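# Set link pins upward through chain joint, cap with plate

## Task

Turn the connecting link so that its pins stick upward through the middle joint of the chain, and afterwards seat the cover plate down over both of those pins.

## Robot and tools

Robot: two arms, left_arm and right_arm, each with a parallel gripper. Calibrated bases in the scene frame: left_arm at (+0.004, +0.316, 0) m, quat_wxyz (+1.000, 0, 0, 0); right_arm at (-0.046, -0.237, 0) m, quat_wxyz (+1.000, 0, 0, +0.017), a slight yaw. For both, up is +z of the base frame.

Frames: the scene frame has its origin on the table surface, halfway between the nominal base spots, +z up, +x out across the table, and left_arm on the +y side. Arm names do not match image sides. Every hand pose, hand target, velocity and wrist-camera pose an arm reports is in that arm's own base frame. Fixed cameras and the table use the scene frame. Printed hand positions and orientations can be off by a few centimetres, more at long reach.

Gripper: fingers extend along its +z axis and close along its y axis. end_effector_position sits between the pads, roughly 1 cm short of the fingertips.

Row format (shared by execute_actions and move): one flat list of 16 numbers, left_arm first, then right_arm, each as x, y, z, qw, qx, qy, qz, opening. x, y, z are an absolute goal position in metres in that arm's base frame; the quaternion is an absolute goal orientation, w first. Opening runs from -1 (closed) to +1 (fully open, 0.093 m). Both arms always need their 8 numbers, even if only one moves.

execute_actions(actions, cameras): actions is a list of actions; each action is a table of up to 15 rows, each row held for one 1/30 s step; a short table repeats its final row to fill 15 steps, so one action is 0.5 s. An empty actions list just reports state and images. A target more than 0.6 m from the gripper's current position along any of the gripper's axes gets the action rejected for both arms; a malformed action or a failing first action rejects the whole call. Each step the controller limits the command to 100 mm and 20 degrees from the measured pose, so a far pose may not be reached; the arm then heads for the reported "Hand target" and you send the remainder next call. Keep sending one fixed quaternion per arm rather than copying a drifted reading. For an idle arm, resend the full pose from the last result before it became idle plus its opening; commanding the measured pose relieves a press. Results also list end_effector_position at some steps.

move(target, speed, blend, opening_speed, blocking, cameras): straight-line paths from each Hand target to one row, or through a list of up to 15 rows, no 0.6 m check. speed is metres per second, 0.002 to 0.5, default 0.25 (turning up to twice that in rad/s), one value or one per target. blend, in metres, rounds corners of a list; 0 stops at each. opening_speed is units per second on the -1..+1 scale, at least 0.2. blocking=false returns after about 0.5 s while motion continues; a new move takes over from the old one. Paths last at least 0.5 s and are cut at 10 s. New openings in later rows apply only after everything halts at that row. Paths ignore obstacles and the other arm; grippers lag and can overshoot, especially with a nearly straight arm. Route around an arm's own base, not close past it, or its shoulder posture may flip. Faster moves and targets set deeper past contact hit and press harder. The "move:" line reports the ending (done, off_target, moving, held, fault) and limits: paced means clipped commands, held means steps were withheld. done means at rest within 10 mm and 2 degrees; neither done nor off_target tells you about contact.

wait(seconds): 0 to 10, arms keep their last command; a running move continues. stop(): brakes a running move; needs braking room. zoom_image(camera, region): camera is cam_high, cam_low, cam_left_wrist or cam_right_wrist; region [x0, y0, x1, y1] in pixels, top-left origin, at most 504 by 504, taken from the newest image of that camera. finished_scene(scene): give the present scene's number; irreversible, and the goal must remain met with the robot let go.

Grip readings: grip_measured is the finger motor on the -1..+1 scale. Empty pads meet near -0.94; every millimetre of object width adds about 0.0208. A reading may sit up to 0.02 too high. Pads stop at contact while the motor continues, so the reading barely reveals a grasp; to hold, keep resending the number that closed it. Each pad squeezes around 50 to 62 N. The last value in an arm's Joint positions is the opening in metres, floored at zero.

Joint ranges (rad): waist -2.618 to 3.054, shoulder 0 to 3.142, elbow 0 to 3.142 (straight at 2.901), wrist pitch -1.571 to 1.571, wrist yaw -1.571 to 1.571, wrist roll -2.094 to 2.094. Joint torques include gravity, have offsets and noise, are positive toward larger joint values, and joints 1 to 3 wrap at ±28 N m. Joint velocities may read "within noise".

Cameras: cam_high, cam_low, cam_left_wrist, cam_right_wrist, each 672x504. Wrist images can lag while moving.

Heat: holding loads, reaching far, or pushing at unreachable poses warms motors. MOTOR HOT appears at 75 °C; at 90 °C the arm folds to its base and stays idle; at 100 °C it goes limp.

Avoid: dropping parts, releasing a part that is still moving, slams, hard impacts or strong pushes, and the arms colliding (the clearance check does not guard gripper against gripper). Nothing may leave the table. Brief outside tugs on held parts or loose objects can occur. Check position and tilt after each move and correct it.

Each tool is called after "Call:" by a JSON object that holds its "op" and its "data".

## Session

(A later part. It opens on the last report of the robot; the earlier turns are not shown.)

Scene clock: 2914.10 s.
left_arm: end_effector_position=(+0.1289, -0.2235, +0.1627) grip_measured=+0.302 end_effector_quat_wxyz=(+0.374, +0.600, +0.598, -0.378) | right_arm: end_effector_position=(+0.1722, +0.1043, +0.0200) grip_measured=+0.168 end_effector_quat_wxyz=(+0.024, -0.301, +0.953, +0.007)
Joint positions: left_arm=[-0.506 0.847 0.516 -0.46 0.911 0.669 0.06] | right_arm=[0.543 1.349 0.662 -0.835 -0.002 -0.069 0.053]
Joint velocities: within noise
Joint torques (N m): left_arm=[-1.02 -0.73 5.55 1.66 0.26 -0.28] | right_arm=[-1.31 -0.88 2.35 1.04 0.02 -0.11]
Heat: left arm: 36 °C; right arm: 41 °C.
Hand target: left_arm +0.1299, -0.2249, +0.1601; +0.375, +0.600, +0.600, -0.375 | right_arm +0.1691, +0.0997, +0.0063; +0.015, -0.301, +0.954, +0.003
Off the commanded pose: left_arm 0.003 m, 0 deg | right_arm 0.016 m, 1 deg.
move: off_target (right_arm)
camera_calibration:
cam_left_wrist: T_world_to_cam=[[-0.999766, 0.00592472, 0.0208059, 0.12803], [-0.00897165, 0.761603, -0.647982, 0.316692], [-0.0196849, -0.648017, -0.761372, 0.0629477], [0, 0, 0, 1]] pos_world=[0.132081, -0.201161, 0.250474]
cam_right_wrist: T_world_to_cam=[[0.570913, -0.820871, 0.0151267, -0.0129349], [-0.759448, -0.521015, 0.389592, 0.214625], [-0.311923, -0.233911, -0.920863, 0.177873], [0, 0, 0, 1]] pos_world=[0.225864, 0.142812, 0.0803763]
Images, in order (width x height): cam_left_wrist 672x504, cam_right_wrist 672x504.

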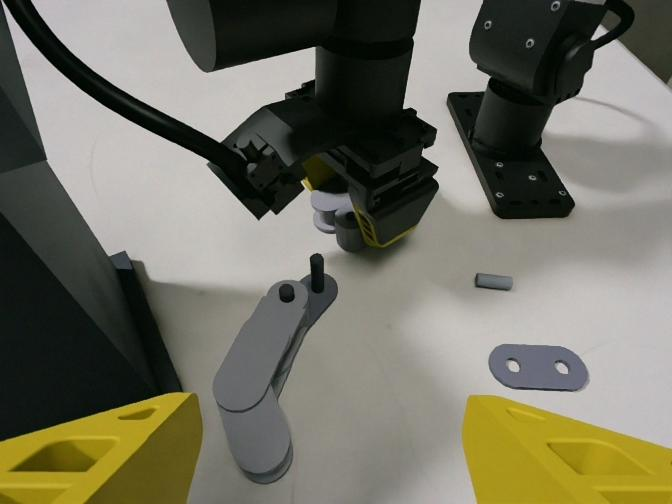

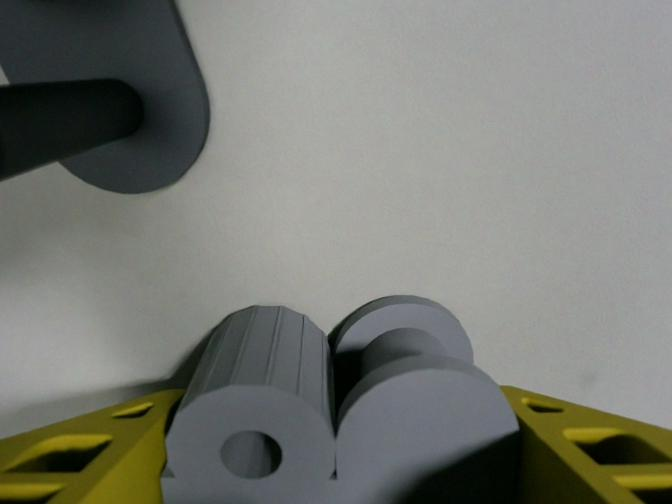

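Call:
{"op": "move", "data": {"target": [[0.13,-0.225,0.16,0.3748,0.5997,0.5997,-0.3749,0.3,0.172,0.102,0.04,0.027,-0.3005,0.9534,0.006,-0.4],[0.13,-0.225,0.16,0.3748,0.5997,0.5997,-0.3749,0.3,0.2029,0.1587,0.09,0.027,-0.3005,0.9534,0.006,-0.4],[0.13,-0.225,0.16,0.3748,0.5997,0.5997,-0.3749,0.3,0.2029,0.1587,0.063,0.027,-0.3005,0.9534,0.006,-0.4]], "speed": [0.04,0.06,0.04], "cameras": ["cam_left_wrist","cam_right_wrist"]}}

Call:
{"op": "zoom_image", "data": {"camera": "cam_right_wrist", "region": [150, 220, 350, 504]}}

Call:
{"op": "zoom_image", "data": {"camera": "cam_left_wrist", "region": [250, 160, 390, 320]}}

Scene clock: 2933.20 s.
left_arm: end_effector_position=(+0.1289, -0.2235, +0.1627) grip_measured=+0.302 end_effector_quat_wxyz=(+0.374, +0.600, +0.599, -0.378) | right_arm: end_effector_position=(+0.2006, +0.1568, +0.0638) grip_measured=+0.168 end_effector_quat_wxyz=(+0.021, -0.301, +0.953, +0.009)
Joint positions: left_arm=[-0.506 0.847 0.516 -0.46 0.911 0.669 0.06] | right_arm=[0.662 1.501 0.976 -1.001 -0.002 0.051 0.053]
Joint velocities: within noise
Joint torques (N m): left_arm=[-1.02 -0.72 5.59 1.65 0.26 -0.28] | right_arm=[0.42 -5.08 6.32 0.68 0.06 0.08]
Heat: left arm: 37 °C; right arm: 41 °C.
Hand target: left_arm +0.1299, -0.2249, +0.1601; +0.375, +0.600, +0.600, -0.375 | right_arm +0.2028, +0.1587, +0.0630; +0.027, -0.301, +0.953, +0.006
Off the commanded pose: left_arm 0.003 m, 0 deg | right_arm 0.003 m, 1 deg.
move: done
camera_calibration:
cam_left_wrist: T_world_to_cam=[[-0.99977, 0.00565131, 0.020676, 0.128042], [-0.00909113, 0.761754, -0.647802, 0.316676], [-0.0194109, -0.647842, -0.761528, 0.0629616], [0, 0, 0, 1]] pos_world=[0.132113, -0.201164, 0.250443]
cam_right_wrist: T_world_to_cam=[[0.57109, -0.820828, 0.00985575, 0.0135612], [-0.756793, -0.521811, 0.393673, 0.24579], [-0.317995, -0.232282, -0.919198, 0.240235], [0, 0, 0, 1]] pos_world=[0.254661, 0.195189, 0.123928]
Images, in order (width x height): cam_left_wrist 672x504, cam_right_wrist 672x504.

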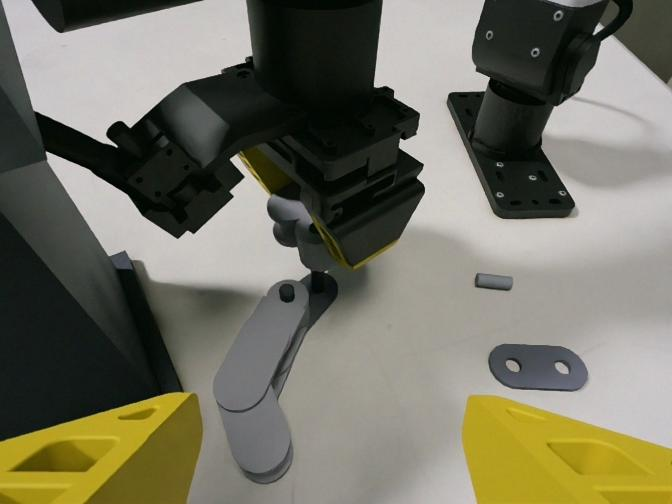

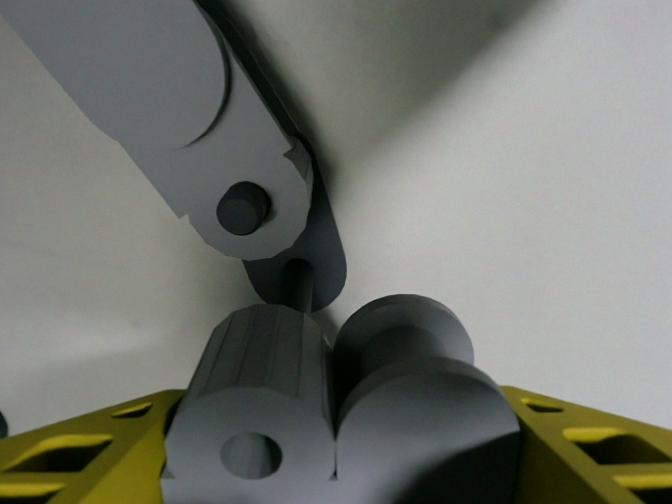

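Scaled by 1.775 from the camera's 672x504 image, which has a finer 960x720 frame.

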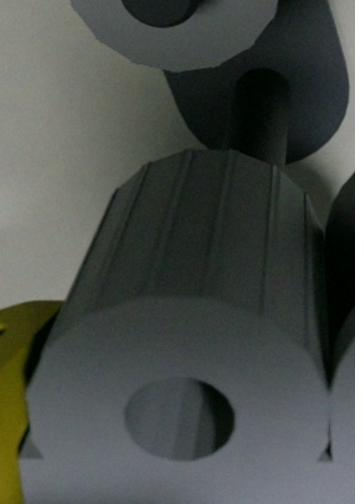

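Scaled by 3.150 from the camera's 672x504 image, which has a finer 960x720 frame.

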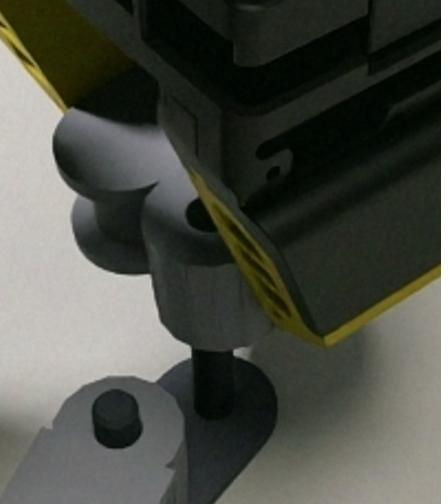

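Call:
{"op": "zoom_image", "data": {"camera": "cam_left_wrist", "region": [285, 210, 345, 300]}}

Call:
{"op": "zoom_image", "data": {"camera": "cam_right_wrist", "region": [240, 240, 360, 330]}}

Scaled by 5.600 from the camera's 672x504 image, which has a finer 960x720 frame.

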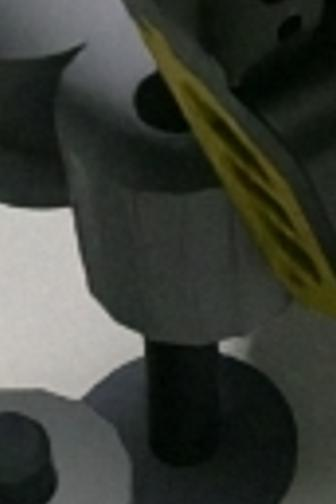

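Scaled by 4.200 from the camera's 672x504 image, which has a finer 960x720 frame.

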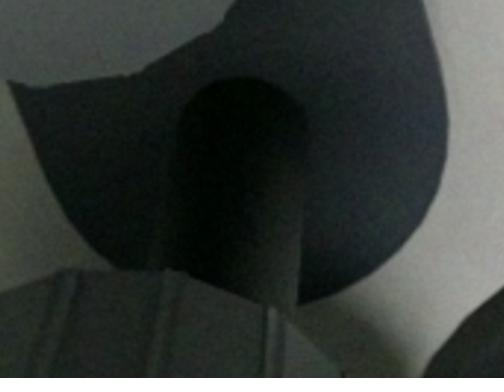

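Call:
{"op": "move", "data": {"target": [[0.13,-0.225,0.16,0.3748,0.5997,0.5997,-0.3749,0.3,0.2046,0.1563,0.085,0.027,-0.3005,0.9534,0.006,-0.4],[0.13,-0.225,0.16,0.3748,0.5997,0.5997,-0.3749,0.3,0.2046,0.1563,0.062,0.027,-0.3005,0.9534,0.006,-0.4]], "speed": [0.05,0.03], "cameras": ["cam_left_wrist","cam_right_wrist"]}}

Call:
{"op": "zoom_image", "data": {"camera": "cam_left_wrist", "region": [285, 210, 345, 300]}}

Call:
{"op": "zoom_image", "data": {"camera": "cam_right_wrist", "region": [240, 240, 360, 330]}}

Scene clock: 2984.67 s.
left_arm: end_effector_position=(+0.1290, -0.2235, +0.1626) grip_measured=+0.302 end_effector_quat_wxyz=(+0.374, +0.599, +0.599, -0.377) | right_arm: end_effector_position=(+0.2007, +0.1569, +0.0631) grip_measured=+0.168 end_effector_quat_wxyz=(+0.021, -0.301, +0.953, +0.009)
Joint positions: left_arm=[-0.506 0.847 0.516 -0.46 0.91 0.668 0.06] | right_arm=[0.662 1.501 0.973 -0.996 -0.002 0.051 0.053]
Joint velocities: within noise
Joint torques (N m): left_arm=[-1.03 -0.72 5.56 1.65 0.26 -0.28] | right_arm=[-0.73 -4.82 6.16 0.71 0.11 -0.01]
Heat: left arm: 38 °C; right arm: 41 °C.
Hand target: left_arm +0.1300, -0.2249, +0.1600; +0.375, +0.600, +0.600, -0.375 | right_arm +0.2045, +0.1563, +0.0620; +0.027, -0.301, +0.953, +0.006
Off the commanded pose: left_arm 0.003 m, 0 deg | right_arm 0.004 m, 1 deg.
move: done
camera_calibration:
cam_left_wrist: T_world_to_cam=[[-0.999768, 0.0052117, 0.0208893, 0.127959], [-0.00955968, 0.761905, -0.647618, 0.316705], [-0.0192908, -0.647668, -0.761678, 0.062994], [0, 0, 0, 1]] pos_world=[0.132173, -0.201166, 0.250412]
cam_right_wrist: T_world_to_cam=[[0.571081, -0.820835, 0.00979354, 0.0135783], [-0.757147, -0.522087, 0.392623, 0.246312], [-0.317165, -0.231635, -0.919647, 0.239351], [0, 0, 0, 1]] pos_world=[0.254654, 0.195184, 0.123278]
Images, in order (width x height): cam_left_wrist 672x504, cam_right_wrist 672x504.

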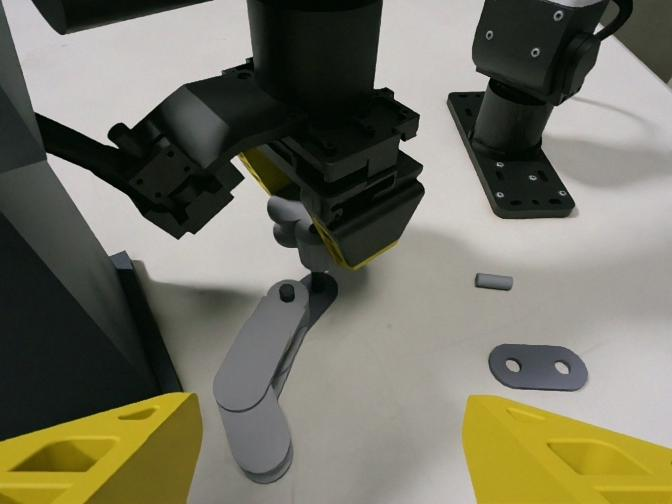

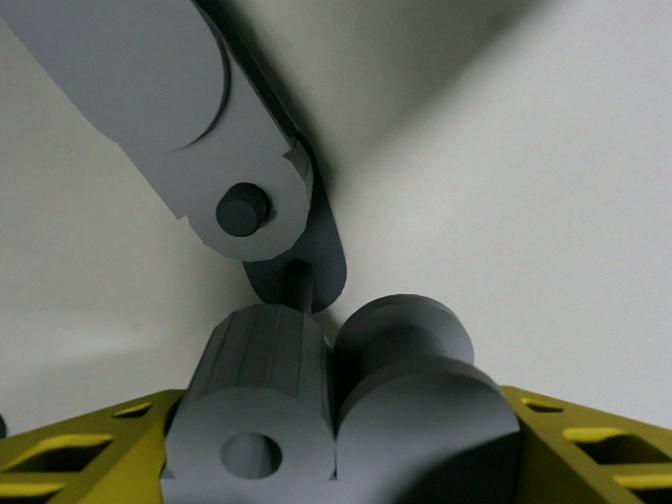

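Scaled by 5.600 from the camera's 672x504 image, which has a finer 960x720 frame.

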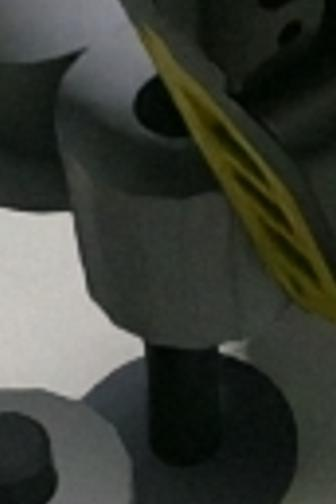

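Scaled by 4.200 from the camera's 672x504 image, which has a finer 960x720 frame.

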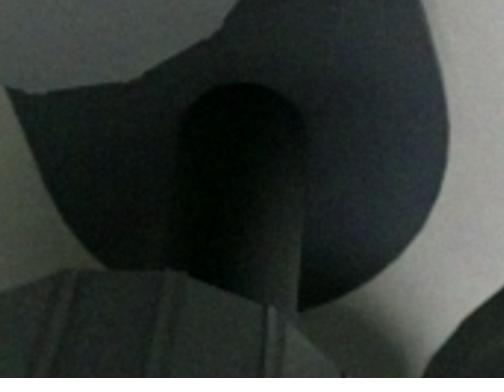

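Call:
{"op": "move", "data": {"target": [[0.13,-0.225,0.16,0.3748,0.5997,0.5997,-0.3749,0.3,0.2046,0.147,0.08,0.027,-0.3005,0.9534,0.006,-0.4],[0.13,-0.225,0.16,0.3748,0.5997,0.5997,-0.3749,0.3,0.2046,0.1569,0.08,0.027,-0.3005,0.9534,0.006,-0.4],[0.13,-0.225,0.16,0.3748,0.5997,0.5997,-0.3749,0.3,0.2046,0.1569,0.061,0.027,-0.3005,0.9534,0.006,-0.4]], "speed": [0.05,0.03,0.03], "cameras": ["cam_left_wrist","cam_right_wrist"]}}

Call:
{"op": "zoom_image", "data": {"camera": "cam_left_wrist", "region": [285, 210, 345, 300]}}

Call:
{"op": "zoom_image", "data": {"camera": "cam_right_wrist", "region": [240, 240, 360, 330]}}

Scene clock: 3001.53 s.
left_arm: end_effector_position=(+0.1290, -0.2235, +0.1626) grip_measured=+0.302 end_effector_quat_wxyz=(+0.374, +0.599, +0.599, -0.377) | right_arm: end_effector_position=(+0.2024, +0.1550, +0.0618) grip_measured=+0.168 end_effector_quat_wxyz=(+0.021, -0.301, +0.953, +0.008)
Joint positions: left_arm=[-0.506 0.847 0.516 -0.46 0.91 0.668 0.06] | right_arm=[0.653 1.504 0.971 -0.992 -0.001 0.041 0.053]
Joint velocities: within noise
Joint torques (N m): left_arm=[-1.03 -0.72 5.57 1.65 0.26 -0.28] | right_arm=[0.31 -5.11 6.27 0.63 0.06 0.08]
Heat: left arm: 38 °C; right arm: 42 °C.
Hand target: left_arm +0.1299, -0.2249, +0.1600; +0.375, +0.600, +0.600, -0.375 | right_arm +0.2046, +0.1569, +0.0611; +0.027, -0.300, +0.953, +0.006
Off the commanded pose: left_arm 0.003 m, 0 deg | right_arm 0.003 m, 1 deg.
move: done
camera_calibration:
cam_left_wrist: T_world_to_cam=[[-0.999768, 0.0052117, 0.0208893, 0.127959], [-0.00955968, 0.761905, -0.647618, 0.316705], [-0.0192908, -0.647668, -0.761678, 0.062994], [0, 0, 0, 1]] pos_world=[0.132173, -0.201166, 0.250412]
cam_right_wrist: T_world_to_cam=[[0.571372, -0.820622, 0.010665, 0.0109653], [-0.756931, -0.521916, 0.393267, 0.24703], [-0.317157, -0.232774, -0.919363, 0.238483], [0, 0, 0, 1]] pos_world=[0.256356, 0.19344, 0.121987]
Images, in order (width x height): cam_left_wrist 672x504, cam_right_wrist 672x504.

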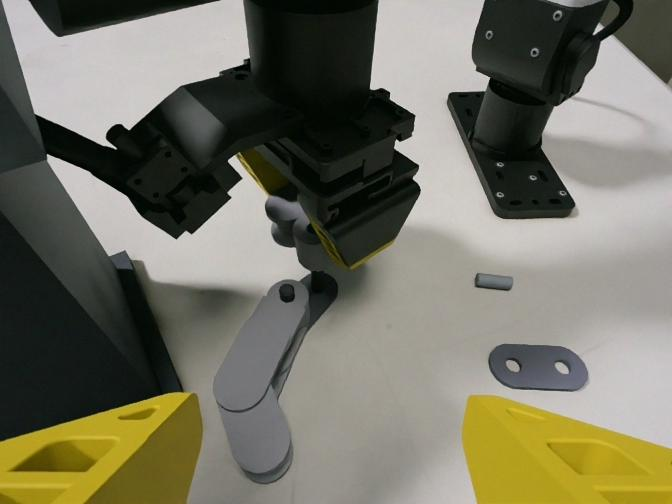

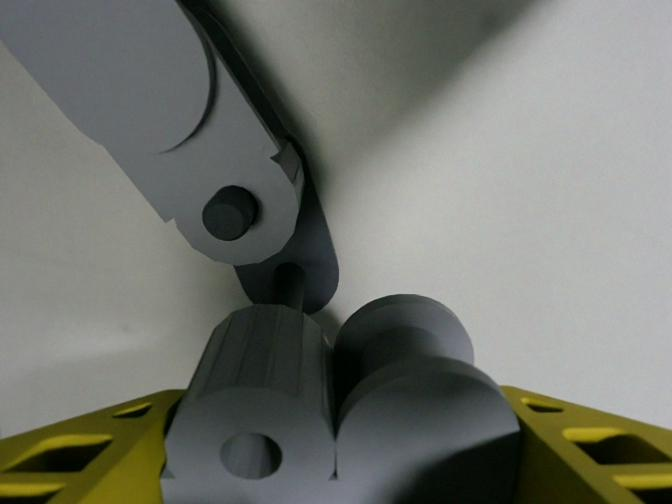

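Scaled by 5.600 from the camera's 672x504 image, which has a finer 960x720 frame.

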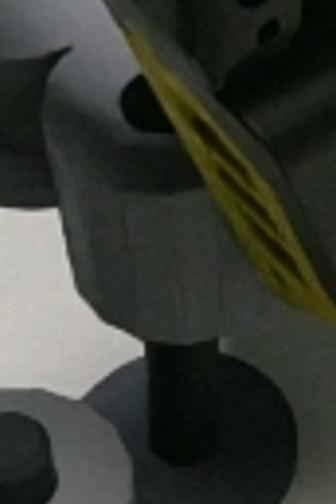

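Scaled by 4.200 from the camera's 672x504 image, which has a finer 960x720 frame.

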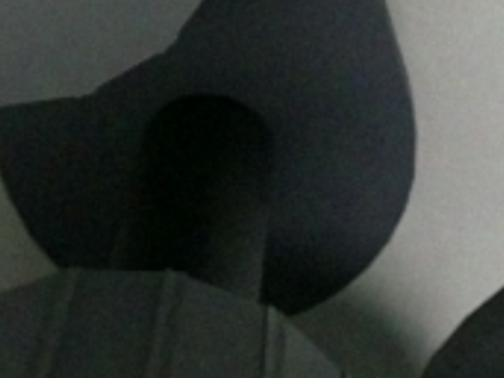

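Call:
{"op": "zoom_image", "data": {"camera": "cam_left_wrist", "region": [288, 220, 318, 265]}}

Call:
{"op": "zoom_image", "data": {"camera": "cam_left_wrist", "region": [300, 245, 345, 295]}}

Scaled by 11.200 from the camera's 672x504 image, which has a finer 960x720 frame.

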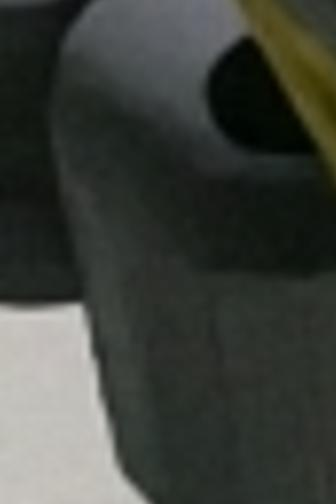

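Scaled by 10.080 from the camera's 672x504 image, which has a finer 960x720 frame.

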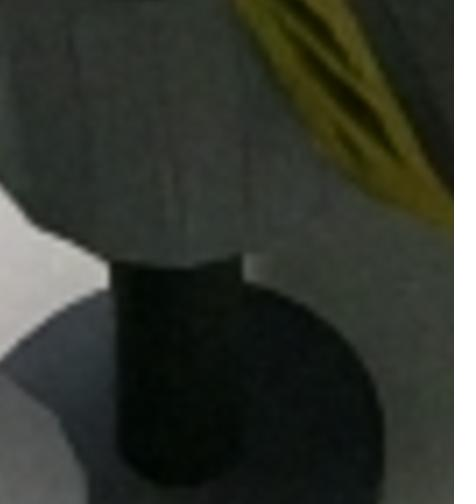

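Call:
{"op": "move", "data": {"target": [[0.13,-0.225,0.16,0.3748,0.5997,0.5997,-0.3749,0.3,0.2043,0.147,0.08,0.042,-0.3005,0.9527,0.006,-0.4],[0.13,-0.225,0.16,0.3748,0.5997,0.5997,-0.3749,0.3,0.2043,0.1563,0.08,0.042,-0.3005,0.9527,0.006,-0.4],[0.13,-0.225,0.16,0.3748,0.5997,0.5997,-0.3749,0.3,0.2043,0.1563,0.061,0.042,-0.3005,0.9527,0.006,-0.4]], "speed": [0.05,0.03,0.03], "cameras": ["cam_left_wrist","cam_right_wrist"]}}

Call:
{"op": "zoom_image", "data": {"camera": "cam_left_wrist", "region": [285, 210, 345, 300]}}

Call:
{"op": "zoom_image", "data": {"camera": "cam_right_wrist", "region": [240, 240, 360, 330]}}

Call:
{"op": "zoom_image", "data": {"camera": "cam_right_wrist", "region": [150, 270, 350, 504]}}

Scene clock: 3045.63 s.
left_arm: end_effector_position=(+0.1290, -0.2235, +0.1626) grip_measured=+0.302 end_effector_quat_wxyz=(+0.374, +0.599, +0.599, -0.377) | right_arm: end_effector_position=(+0.2014, +0.1542, +0.0615) grip_measured=+0.168 end_effector_quat_wxyz=(+0.034, -0.301, +0.953, +0.009)
Joint positions: left_arm=[-0.506 0.847 0.516 -0.46 0.91 0.668 0.06] | right_arm=[0.658 1.476 0.943 -0.966 0.007 0.046 0.053]
Joint velocities: within noise
Joint torques (N m): left_arm=[-1.03 -0.72 5.57 1.65 0.26 -0.27] | right_arm=[0.38 -4.79 6.38 0.74 0.06 0.11]
Heat: left arm: 38 °C; right arm: 41 °C.
Hand target: left_arm +0.1299, -0.2249, +0.1600; +0.375, +0.600, +0.600, -0.375 | right_arm +0.2042, +0.1562, +0.0610; +0.042, -0.301, +0.953, +0.006
Off the commanded pose: left_arm 0.003 m, 0 deg | right_arm 0.004 m, 1 deg.
move: done
camera_calibration:
cam_left_wrist: T_world_to_cam=[[-0.999768, 0.0052117, 0.0208893, 0.127959], [-0.00955968, 0.761905, -0.647618, 0.316705], [-0.0192908, -0.647668, -0.761678, 0.062994], [0, 0, 0, 1]] pos_world=[0.132173, -0.201166, 0.250412]
cam_right_wrist: T_world_to_cam=[[0.571228, -0.820596, 0.0179328, 0.0104647], [-0.766382, -0.525412, 0.369597, 0.2499], [-0.293867, -0.224867, -0.929019, 0.232373], [0, 0, 0, 1]] pos_world=[0.253828, 0.192141, 0.123329]
Images, in order (width x height): cam_left_wrist 672x504, cam_right_wrist 672x504.

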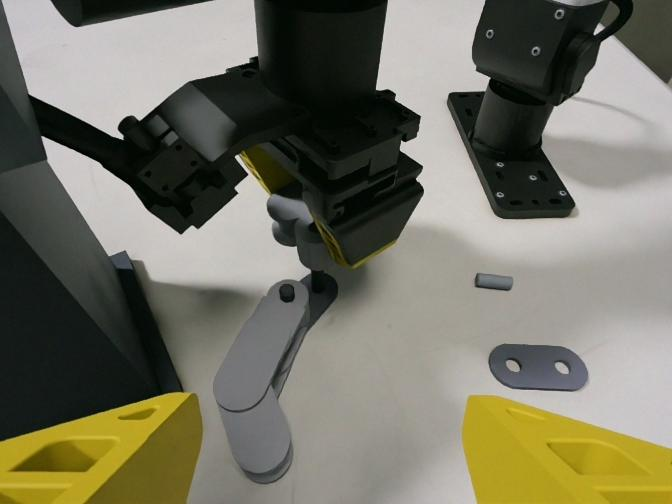

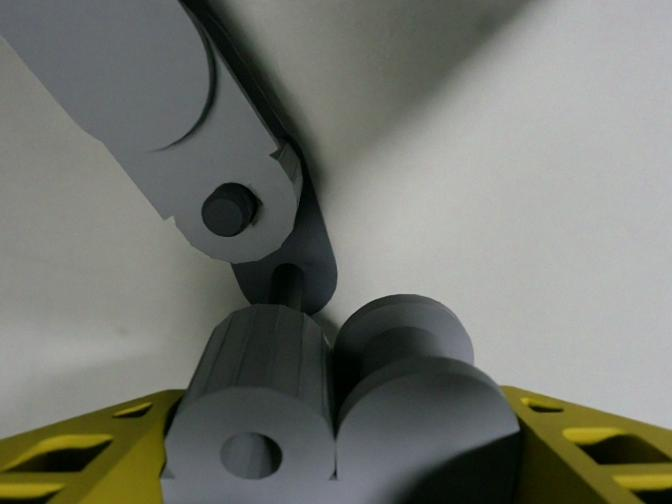

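Scaled by 5.600 from the camera's 672x504 image, which has a finer 960x720 frame.

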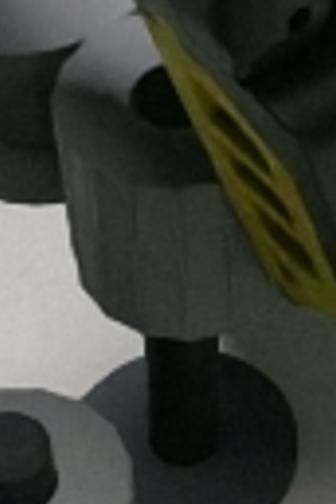

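Scaled by 4.200 from the camera's 672x504 image, which has a finer 960x720 frame.

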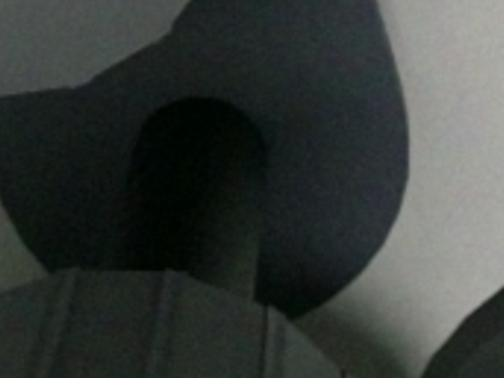

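Scaled by 2.154 from the camera's 672x504 image, which has a finer 960x720 frame.

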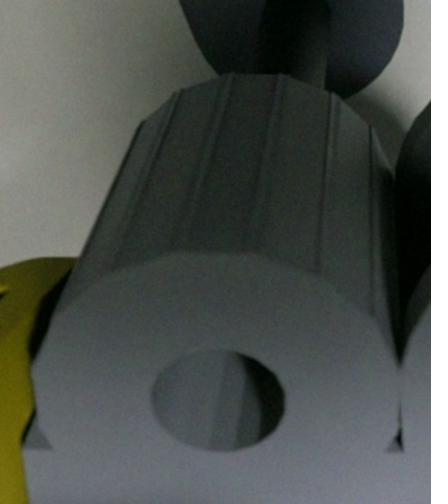

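Call:
{"op": "move", "data": {"target": [[0.13,-0.225,0.16,0.3748,0.5997,0.5997,-0.3749,0.3,0.2046,0.147,0.08,0.059,-0.3,0.952,0.018,-0.4],[0.13,-0.225,0.16,0.3748,0.5997,0.5997,-0.3749,0.3,0.2048,0.1566,0.08,0.059,-0.3,0.952,0.018,-0.4],[0.13,-0.225,0.16,0.3748,0.5997,0.5997,-0.3749,0.3,0.2048,0.1566,0.061,0.059,-0.3,0.952,0.018,-0.4]], "speed": [0.05,0.03,0.03], "cameras": ["cam_left_wrist","cam_right_wrist"]}}

Call:
{"op": "zoom_image", "data": {"camera": "cam_left_wrist", "region": [285, 210, 345, 300]}}

Call:
{"op": "zoom_image", "data": {"camera": "cam_right_wrist", "region": [240, 240, 360, 330]}}

Call:
{"op": "zoom_image", "data": {"camera": "cam_right_wrist", "region": [150, 270, 350, 504]}}

Scene clock: 3108.50 s.
left_arm: end_effector_position=(+0.1290, -0.2235, +0.1626) grip_measured=+0.302 end_effector_quat_wxyz=(+0.374, +0.599, +0.599, -0.377) | right_arm: end_effector_position=(+0.2025, +0.1526, +0.0614) grip_measured=+0.168 end_effector_quat_wxyz=(+0.052, -0.301, +0.952, +0.015)
Joint positions: left_arm=[-0.506 0.847 0.516 -0.46 0.91 0.668 0.06] | right_arm=[0.651 1.441 0.908 -0.929 0.008 0.039 0.053]
Joint velocities: within noise
Joint torques (N m): left_arm=[-1.02 -0.73 5.56 1.65 0.26 -0.27] | right_arm=[0.2 -4.44 6.45 0.84 -0.03 0.07]
Heat: left arm: 39 °C; right arm: 41 °C.
Hand target: left_arm +0.1299, -0.2249, +0.1600; +0.375, +0.600, +0.600, -0.375 | right_arm +0.2047, +0.1565, +0.0610; +0.059, -0.300, +0.952, +0.018
Off the commanded pose: left_arm 0.003 m, 0 deg | right_arm 0.005 m, 1 deg.
move: done
camera_calibration:
cam_left_wrist: T_world_to_cam=[[-0.999768, 0.0052117, 0.0208893, 0.127959], [-0.00955968, 0.761905, -0.647618, 0.316705], [-0.0192908, -0.647668, -0.761678, 0.062994], [0, 0, 0, 1]] pos_world=[0.132173, -0.201166, 0.250412]
cam_right_wrist: T_world_to_cam=[[0.570016, -0.821455, 0.0171442, 0.00889166], [-0.777561, -0.532581, 0.334299, 0.255504], [-0.265481, -0.203887, -0.942311, 0.224097], [0, 0, 0, 1]] pos_world=[0.253095, 0.189071, 0.125602]
Images, in order (width x height): cam_left_wrist 672x504, cam_right_wrist 672x504.

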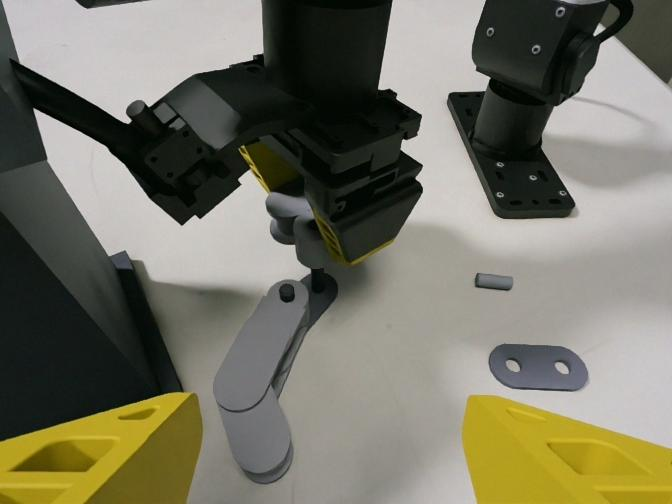

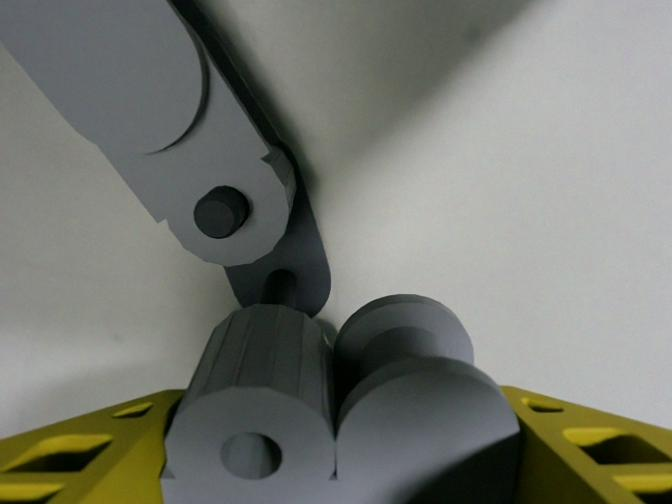

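Scaled by 5.600 from the camera's 672x504 image, which has a finer 960x720 frame.

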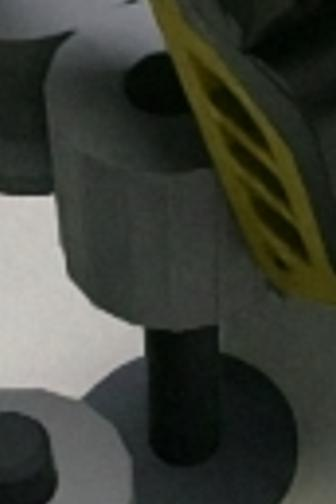

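Scaled by 4.200 from the camera's 672x504 image, which has a finer 960x720 frame.

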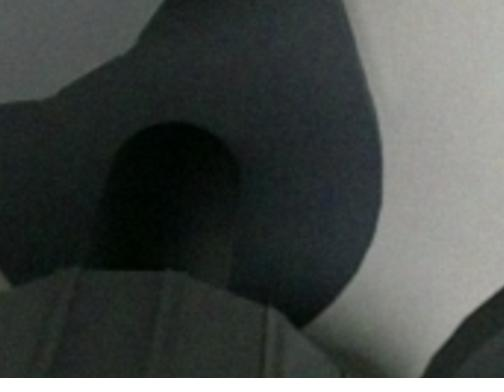

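Scaled by 2.154 from the camera's 672x504 image, which has a finer 960x720 frame.

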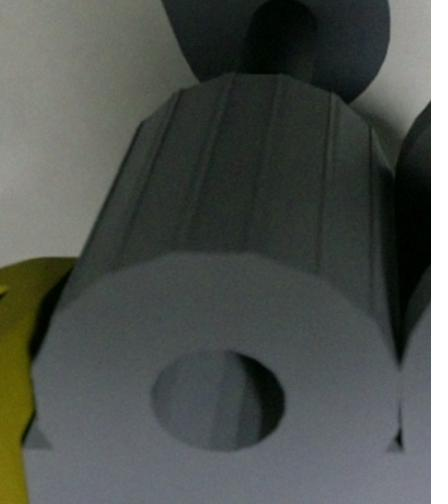

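Call:
{"op": "move", "data": {"target": [[0.13,-0.225,0.16,0.3748,0.5997,0.5997,-0.3749,0.3,0.2041,0.150,0.08,0.059,-0.3,0.952,0.018,-0.4],[0.13,-0.225,0.16,0.3748,0.5997,0.5997,-0.3749,0.3,0.2041,0.1584,0.08,0.059,-0.3,0.952,0.018,-0.4],[0.13,-0.225,0.16,0.3748,0.5997,0.5997,-0.3749,0.3,0.2041,0.1584,0.060,0.059,-0.3,0.952,0.018,-0.4]], "speed": [0.05,0.03,0.03], "cameras": ["cam_left_wrist","cam_right_wrist"]}}

Call:
{"op": "zoom_image", "data": {"camera": "cam_left_wrist", "region": [285, 210, 345, 300]}}

Call:
{"op": "zoom_image", "data": {"camera": "cam_right_wrist", "region": [240, 240, 360, 330]}}

Scene clock: 3125.47 s.
left_arm: end_effector_position=(+0.1290, -0.2235, +0.1626) grip_measured=+0.302 end_effector_quat_wxyz=(+0.374, +0.599, +0.599, -0.377) | right_arm: end_effector_position=(+0.2019, +0.1544, +0.0603) grip_measured=+0.168 end_effector_quat_wxyz=(+0.052, -0.300, +0.952, +0.015)
Joint positions: left_arm=[-0.506 0.847 0.516 -0.46 0.91 0.668 0.06] | right_arm=[0.658 1.445 0.907 -0.924 0.008 0.046 0.053]
Joint velocities: within noise
Joint torques (N m): left_arm=[-1.02 -0.72 5.57 1.65 0.26 -0.28] | right_arm=[0.18 -4.51 6.46 0.78 -0.01 0.03]
Heat: left arm: 39 °C; right arm: 42 °C.
Hand target: left_arm +0.1299, -0.2249, +0.1601; +0.375, +0.600, +0.600, -0.375 | right_arm +0.2040, +0.1584, +0.0601; +0.059, -0.300, +0.952, +0.018
Off the commanded pose: left_arm 0.003 m, 0 deg | right_arm 0.005 m, 1 deg.
move: done
camera_calibration:
cam_left_wrist: T_world_to_cam=[[-0.999768, 0.0052117, 0.0208893, 0.127959], [-0.00955968, 0.761905, -0.647618, 0.316705], [-0.0192908, -0.647668, -0.761678, 0.062994], [0, 0, 0, 1]] pos_world=[0.132173, -0.201166, 0.250412]
cam_right_wrist: T_world_to_cam=[[0.569752, -0.821654, 0.0163367, 0.0109069], [-0.777487, -0.532472, 0.334645, 0.256238], [-0.266264, -0.203366, -0.942203, 0.223337], [0, 0, 0, 1]] pos_world=[0.252474, 0.190821, 0.124502]
Images, in order (width x height): cam_left_wrist 672x504, cam_right_wrist 672x504.

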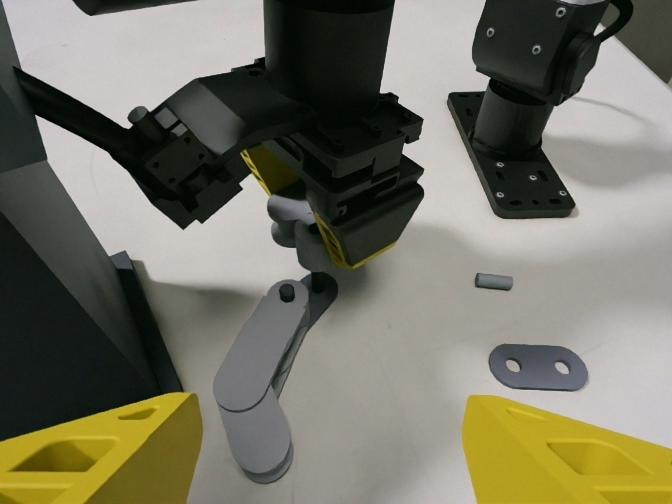

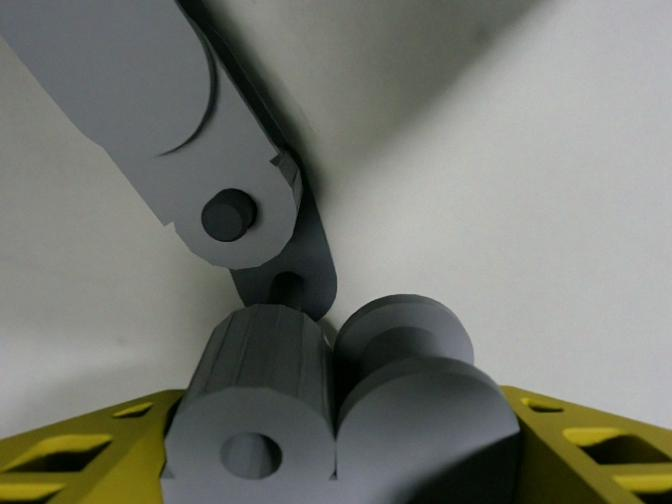

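Scaled by 5.600 from the camera's 672x504 image, which has a finer 960x720 frame.

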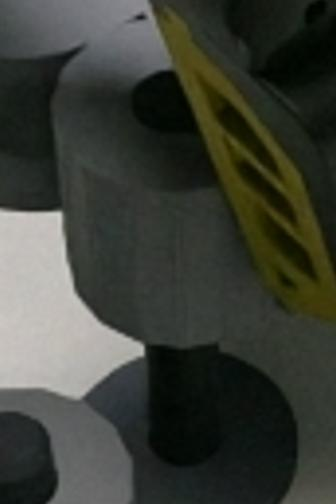

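Scaled by 4.200 from the camera's 672x504 image, which has a finer 960x720 frame.

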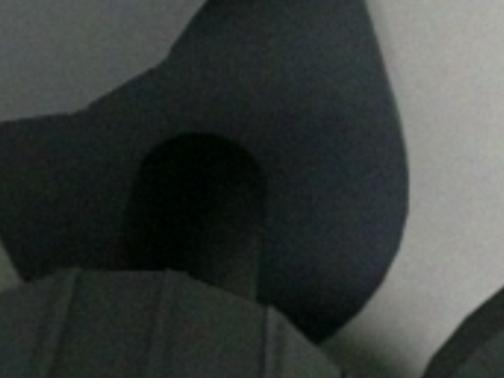

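Call:
{"op": "move", "data": {"target": [[0.13,-0.225,0.16,0.3748,0.5997,0.5997,-0.3749,0.3,0.2041,0.1584,0.050,0.059,-0.3,0.952,0.018,-0.4]], "speed": [0.015], "cameras": ["cam_left_wrist","cam_right_wrist"]}}

Call:
{"op": "zoom_image", "data": {"camera": "cam_left_wrist", "region": [285, 210, 345, 300]}}

Call:
{"op": "zoom_image", "data": {"camera": "cam_right_wrist", "region": [150, 250, 350, 504]}}

Scene clock: 3135.57 s.
left_arm: end_effector_position=(+0.1290, -0.2235, +0.1626) grip_measured=+0.302 end_effector_quat_wxyz=(+0.374, +0.599, +0.599, -0.377) | right_arm: end_effector_position=(+0.2020, +0.1545, +0.0507) grip_measured=+0.168 end_effector_quat_wxyz=(+0.052, -0.300, +0.952, +0.015)
Joint positions: left_arm=[-0.506 0.847 0.516 -0.46 0.91 0.668 0.06] | right_arm=[0.658 1.458 0.877 -0.882 0.008 0.047 0.053]
Joint velocities: within noise
Joint torques (N m): left_arm=[-1.01 -0.7 5.59 1.65 0.26 -0.28] | right_arm=[0.21 -4.45 6.12 0.86 -0.02 0.09]
Heat: left arm: 39 °C; right arm: 42 °C.
Hand target: left_arm +0.1299, -0.2249, +0.1601; +0.375, +0.600, +0.600, -0.375 | right_arm +0.2040, +0.1584, +0.0501; +0.059, -0.300, +0.952, +0.018
Off the commanded pose: left_arm 0.003 m, 0 deg | right_arm 0.004 m, 1 deg.
move: done
camera_calibration:
cam_left_wrist: T_world_to_cam=[[-0.999768, 0.0052117, 0.0208893, 0.127959], [-0.00955968, 0.761905, -0.647618, 0.316705], [-0.0192908, -0.647668, -0.761678, 0.062994], [0, 0, 0, 1]] pos_world=[0.132173, -0.201166, 0.250412]
cam_right_wrist: T_world_to_cam=[[0.569431, -0.821878, 0.0162558, 0.0111763], [-0.777883, -0.532345, 0.333927, 0.259711], [-0.265793, -0.202793, -0.942459, 0.214144], [0, 0, 0, 1]] pos_world=[0.252578, 0.190868, 0.114916]
Images, in order (width x height): cam_left_wrist 672x504, cam_right_wrist 672x504.

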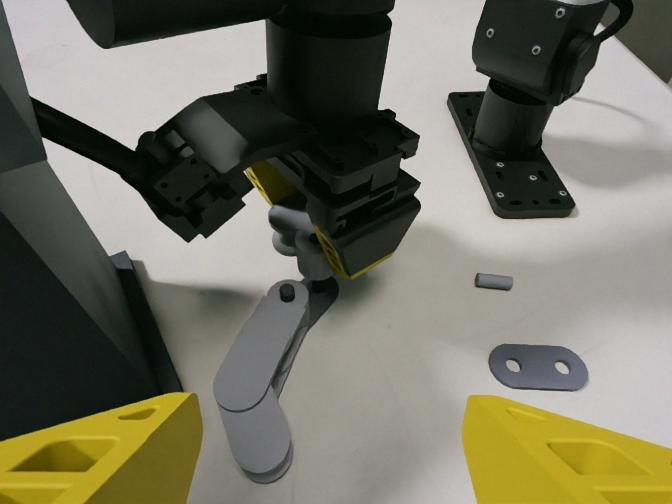

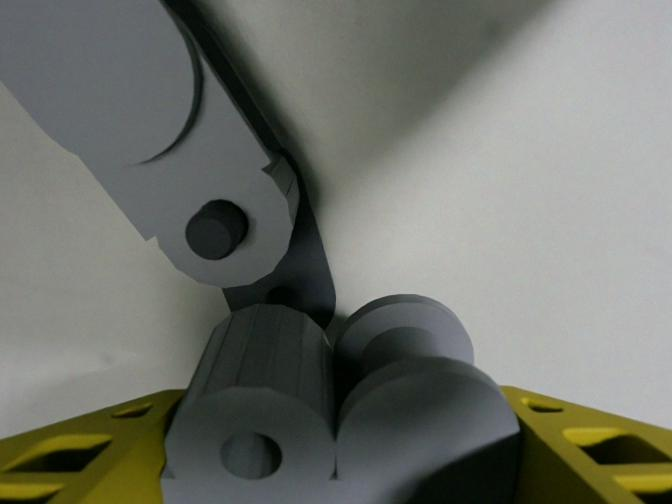

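Scaled by 5.600 from the camera's 672x504 image, which has a finer 960x720 frame.

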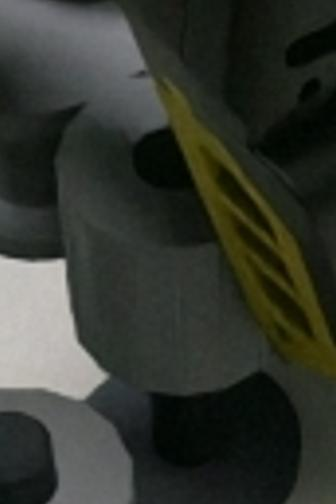

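Scaled by 1.984 from the camera's 672x504 image, which has a finer 960x720 frame.

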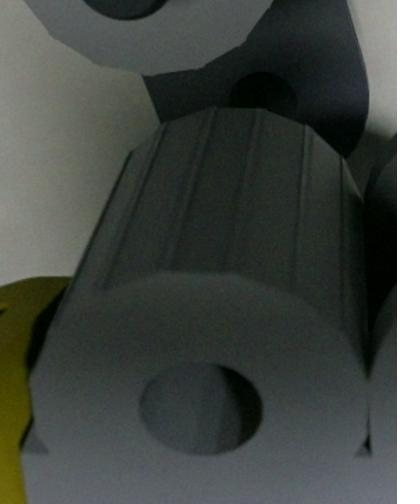

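Call:
{"op": "move", "data": {"target": [[0.13,-0.225,0.16,0.3748,0.5997,0.5997,-0.3749,0.3,0.2040,0.1584,0.036,0.059,-0.3,0.952,0.018,-0.4]], "speed": [0.02], "cameras": ["cam_left_wrist","cam_right_wrist"]}}

Call:
{"op": "zoom_image", "data": {"camera": "cam_left_wrist", "region": [260, 200, 360, 300]}}

Scene clock: 3143.27 s.
left_arm: end_effector_position=(+0.1290, -0.2235, +0.1626) grip_measured=+0.302 end_effector_quat_wxyz=(+0.374, +0.599, +0.599, -0.377) | right_arm: end_effector_position=(+0.2020, +0.1545, +0.0367) grip_measured=+0.168 end_effector_quat_wxyz=(+0.053, -0.300, +0.952, +0.015)
Joint positions: left_arm=[-0.506 0.847 0.516 -0.46 0.91 0.668 0.06] | right_arm=[0.658 1.479 0.837 -0.819 0.008 0.047 0.053]
Joint velocities: within noise
Joint torques (N m): left_arm=[-1.03 -0.72 5.57 1.65 0.26 -0.27] | right_arm=[0.29 -4.68 6.06 0.88 -0.04 0.07]
Heat: left arm: 39 °C; right arm: 42 °C.
Hand target: left_arm +0.1299, -0.2249, +0.1601; +0.375, +0.600, +0.600, -0.375 | right_arm +0.2039, +0.1584, +0.0361; +0.059, -0.300, +0.952, +0.018
Off the commanded pose: left_arm 0.003 m, 0 deg | right_arm 0.004 m, 1 deg.
move: done
camera_calibration:
cam_left_wrist: T_world_to_cam=[[-0.999768, 0.0052117, 0.0208893, 0.127959], [-0.00955968, 0.761905, -0.647618, 0.316705], [-0.0192908, -0.647668, -0.761678, 0.062994], [0, 0, 0, 1]] pos_world=[0.132173, -0.201166, 0.250412]
cam_right_wrist: T_world_to_cam=[[0.569426, -0.821882, 0.0162359, 0.0114077], [-0.777984, -0.532423, 0.333568, 0.264457], [-0.265509, -0.202573, -0.942586, 0.200938], [0, 0, 0, 1]] pos_world=[0.252598, 0.190884, 0.101002]
Images, in order (width x height): cam_left_wrist 672x504, cam_right_wrist 672x504.

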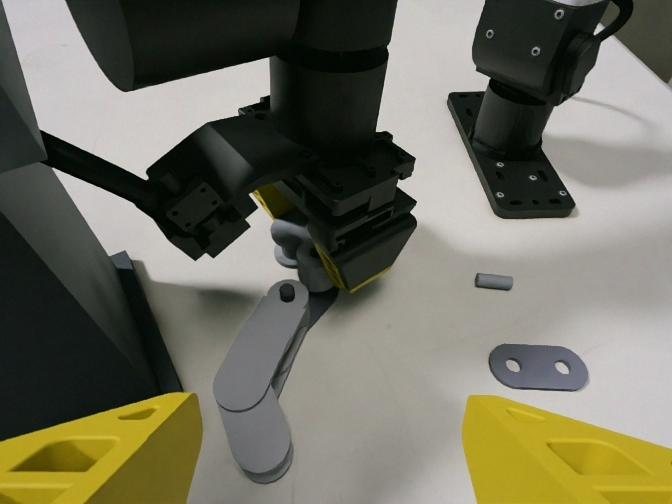

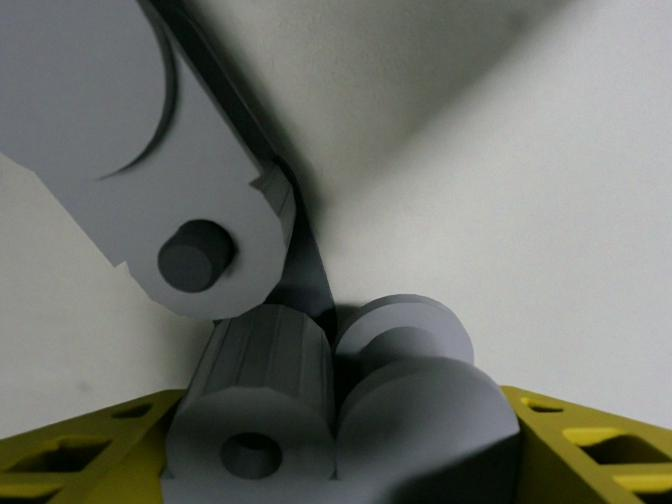

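Scaled by 5.040 from the camera's 672x504 image, which has a finer 960x720 frame.

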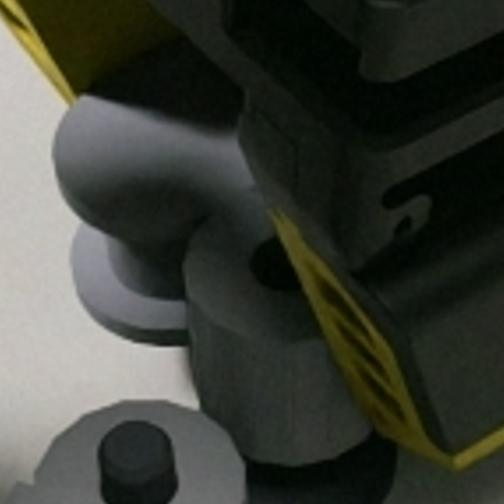

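Call:
{"op": "move", "data": {"target": [[0.13,-0.225,0.16,0.3748,0.5997,0.5997,-0.3749,0.3,0.2040,0.1584,0.023,0.059,-0.3,0.952,0.018,-0.4]], "speed": [0.015], "cameras": ["cam_left_wrist","cam_right_wrist"]}}

Call:
{"op": "zoom_image", "data": {"camera": "cam_left_wrist", "region": [260, 220, 360, 320]}}

Scene clock: 3150.03 s.
left_arm: end_effector_position=(+0.1290, -0.2235, +0.1626) grip_measured=+0.302 end_effector_quat_wxyz=(+0.374, +0.599, +0.599, -0.377) | right_arm: end_effector_position=(+0.2021, +0.1546, +0.0239) grip_measured=+0.168 end_effector_quat_wxyz=(+0.053, -0.300, +0.952, +0.015)
Joint positions: left_arm=[-0.506 0.847 0.516 -0.46 0.91 0.668 0.06] | right_arm=[0.658 1.503 0.802 -0.761 0.008 0.047 0.053]
Joint velocities: within noise
Joint torques (N m): left_arm=[-1.02 -0.72 5.57 1.65 0.26 -0.27] | right_arm=[0.2 -4.75 6.02 0.88 0.01 0.08]
Heat: left arm: 39 °C; right arm: 42 °C.
Hand target: left_arm +0.1299, -0.2249, +0.1601; +0.375, +0.600, +0.600, -0.375 | right_arm +0.2040, +0.1584, +0.0231; +0.059, -0.300, +0.952, +0.018
Off the commanded pose: left_arm 0.003 m, 0 deg | right_arm 0.004 m, 1 deg.
move: done
camera_calibration:
cam_left_wrist: T_world_to_cam=[[-0.999768, 0.0052117, 0.0208893, 0.127959], [-0.00955968, 0.761905, -0.647618, 0.316705], [-0.0192908, -0.647668, -0.761678, 0.062994], [0, 0, 0, 1]] pos_world=[0.132173, -0.201166, 0.250412]
cam_right_wrist: T_world_to_cam=[[0.569426, -0.821882, 0.0162359, 0.0116205], [-0.777984, -0.532423, 0.333568, 0.268819], [-0.265509, -0.202573, -0.942586, 0.188827], [0, 0, 0, 1]] pos_world=[0.252655, 0.190927, 0.0881283]
Images, in order (width x height): cam_left_wrist 672x504, cam_right_wrist 672x504.

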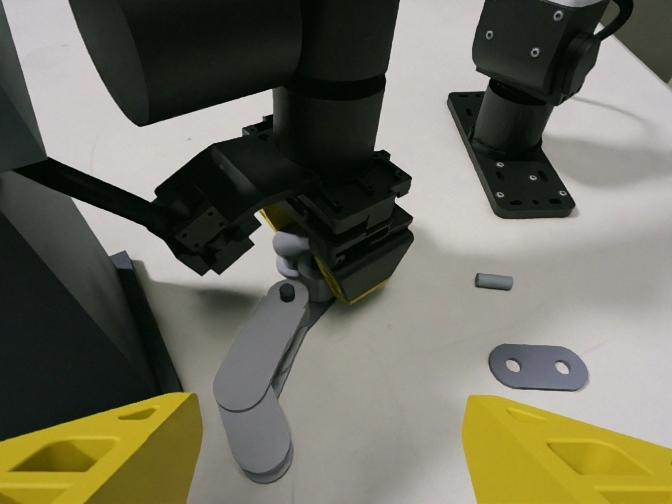

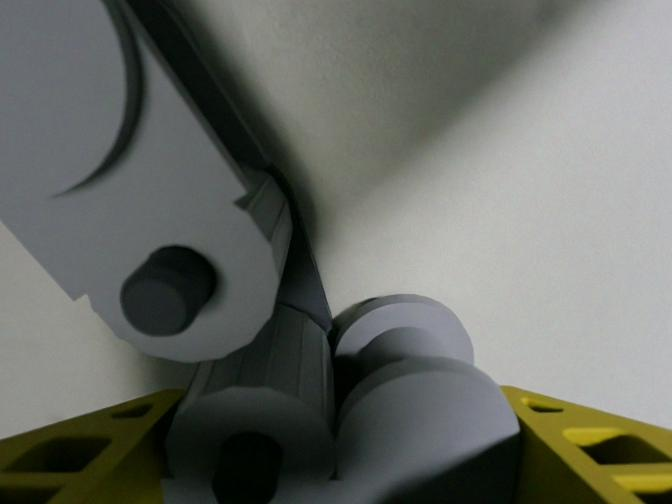

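Scaled by 5.040 from the camera's 672x504 image, which has a finer 960x720 frame.

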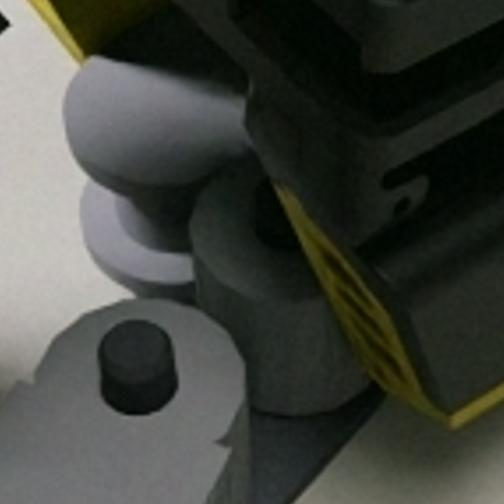

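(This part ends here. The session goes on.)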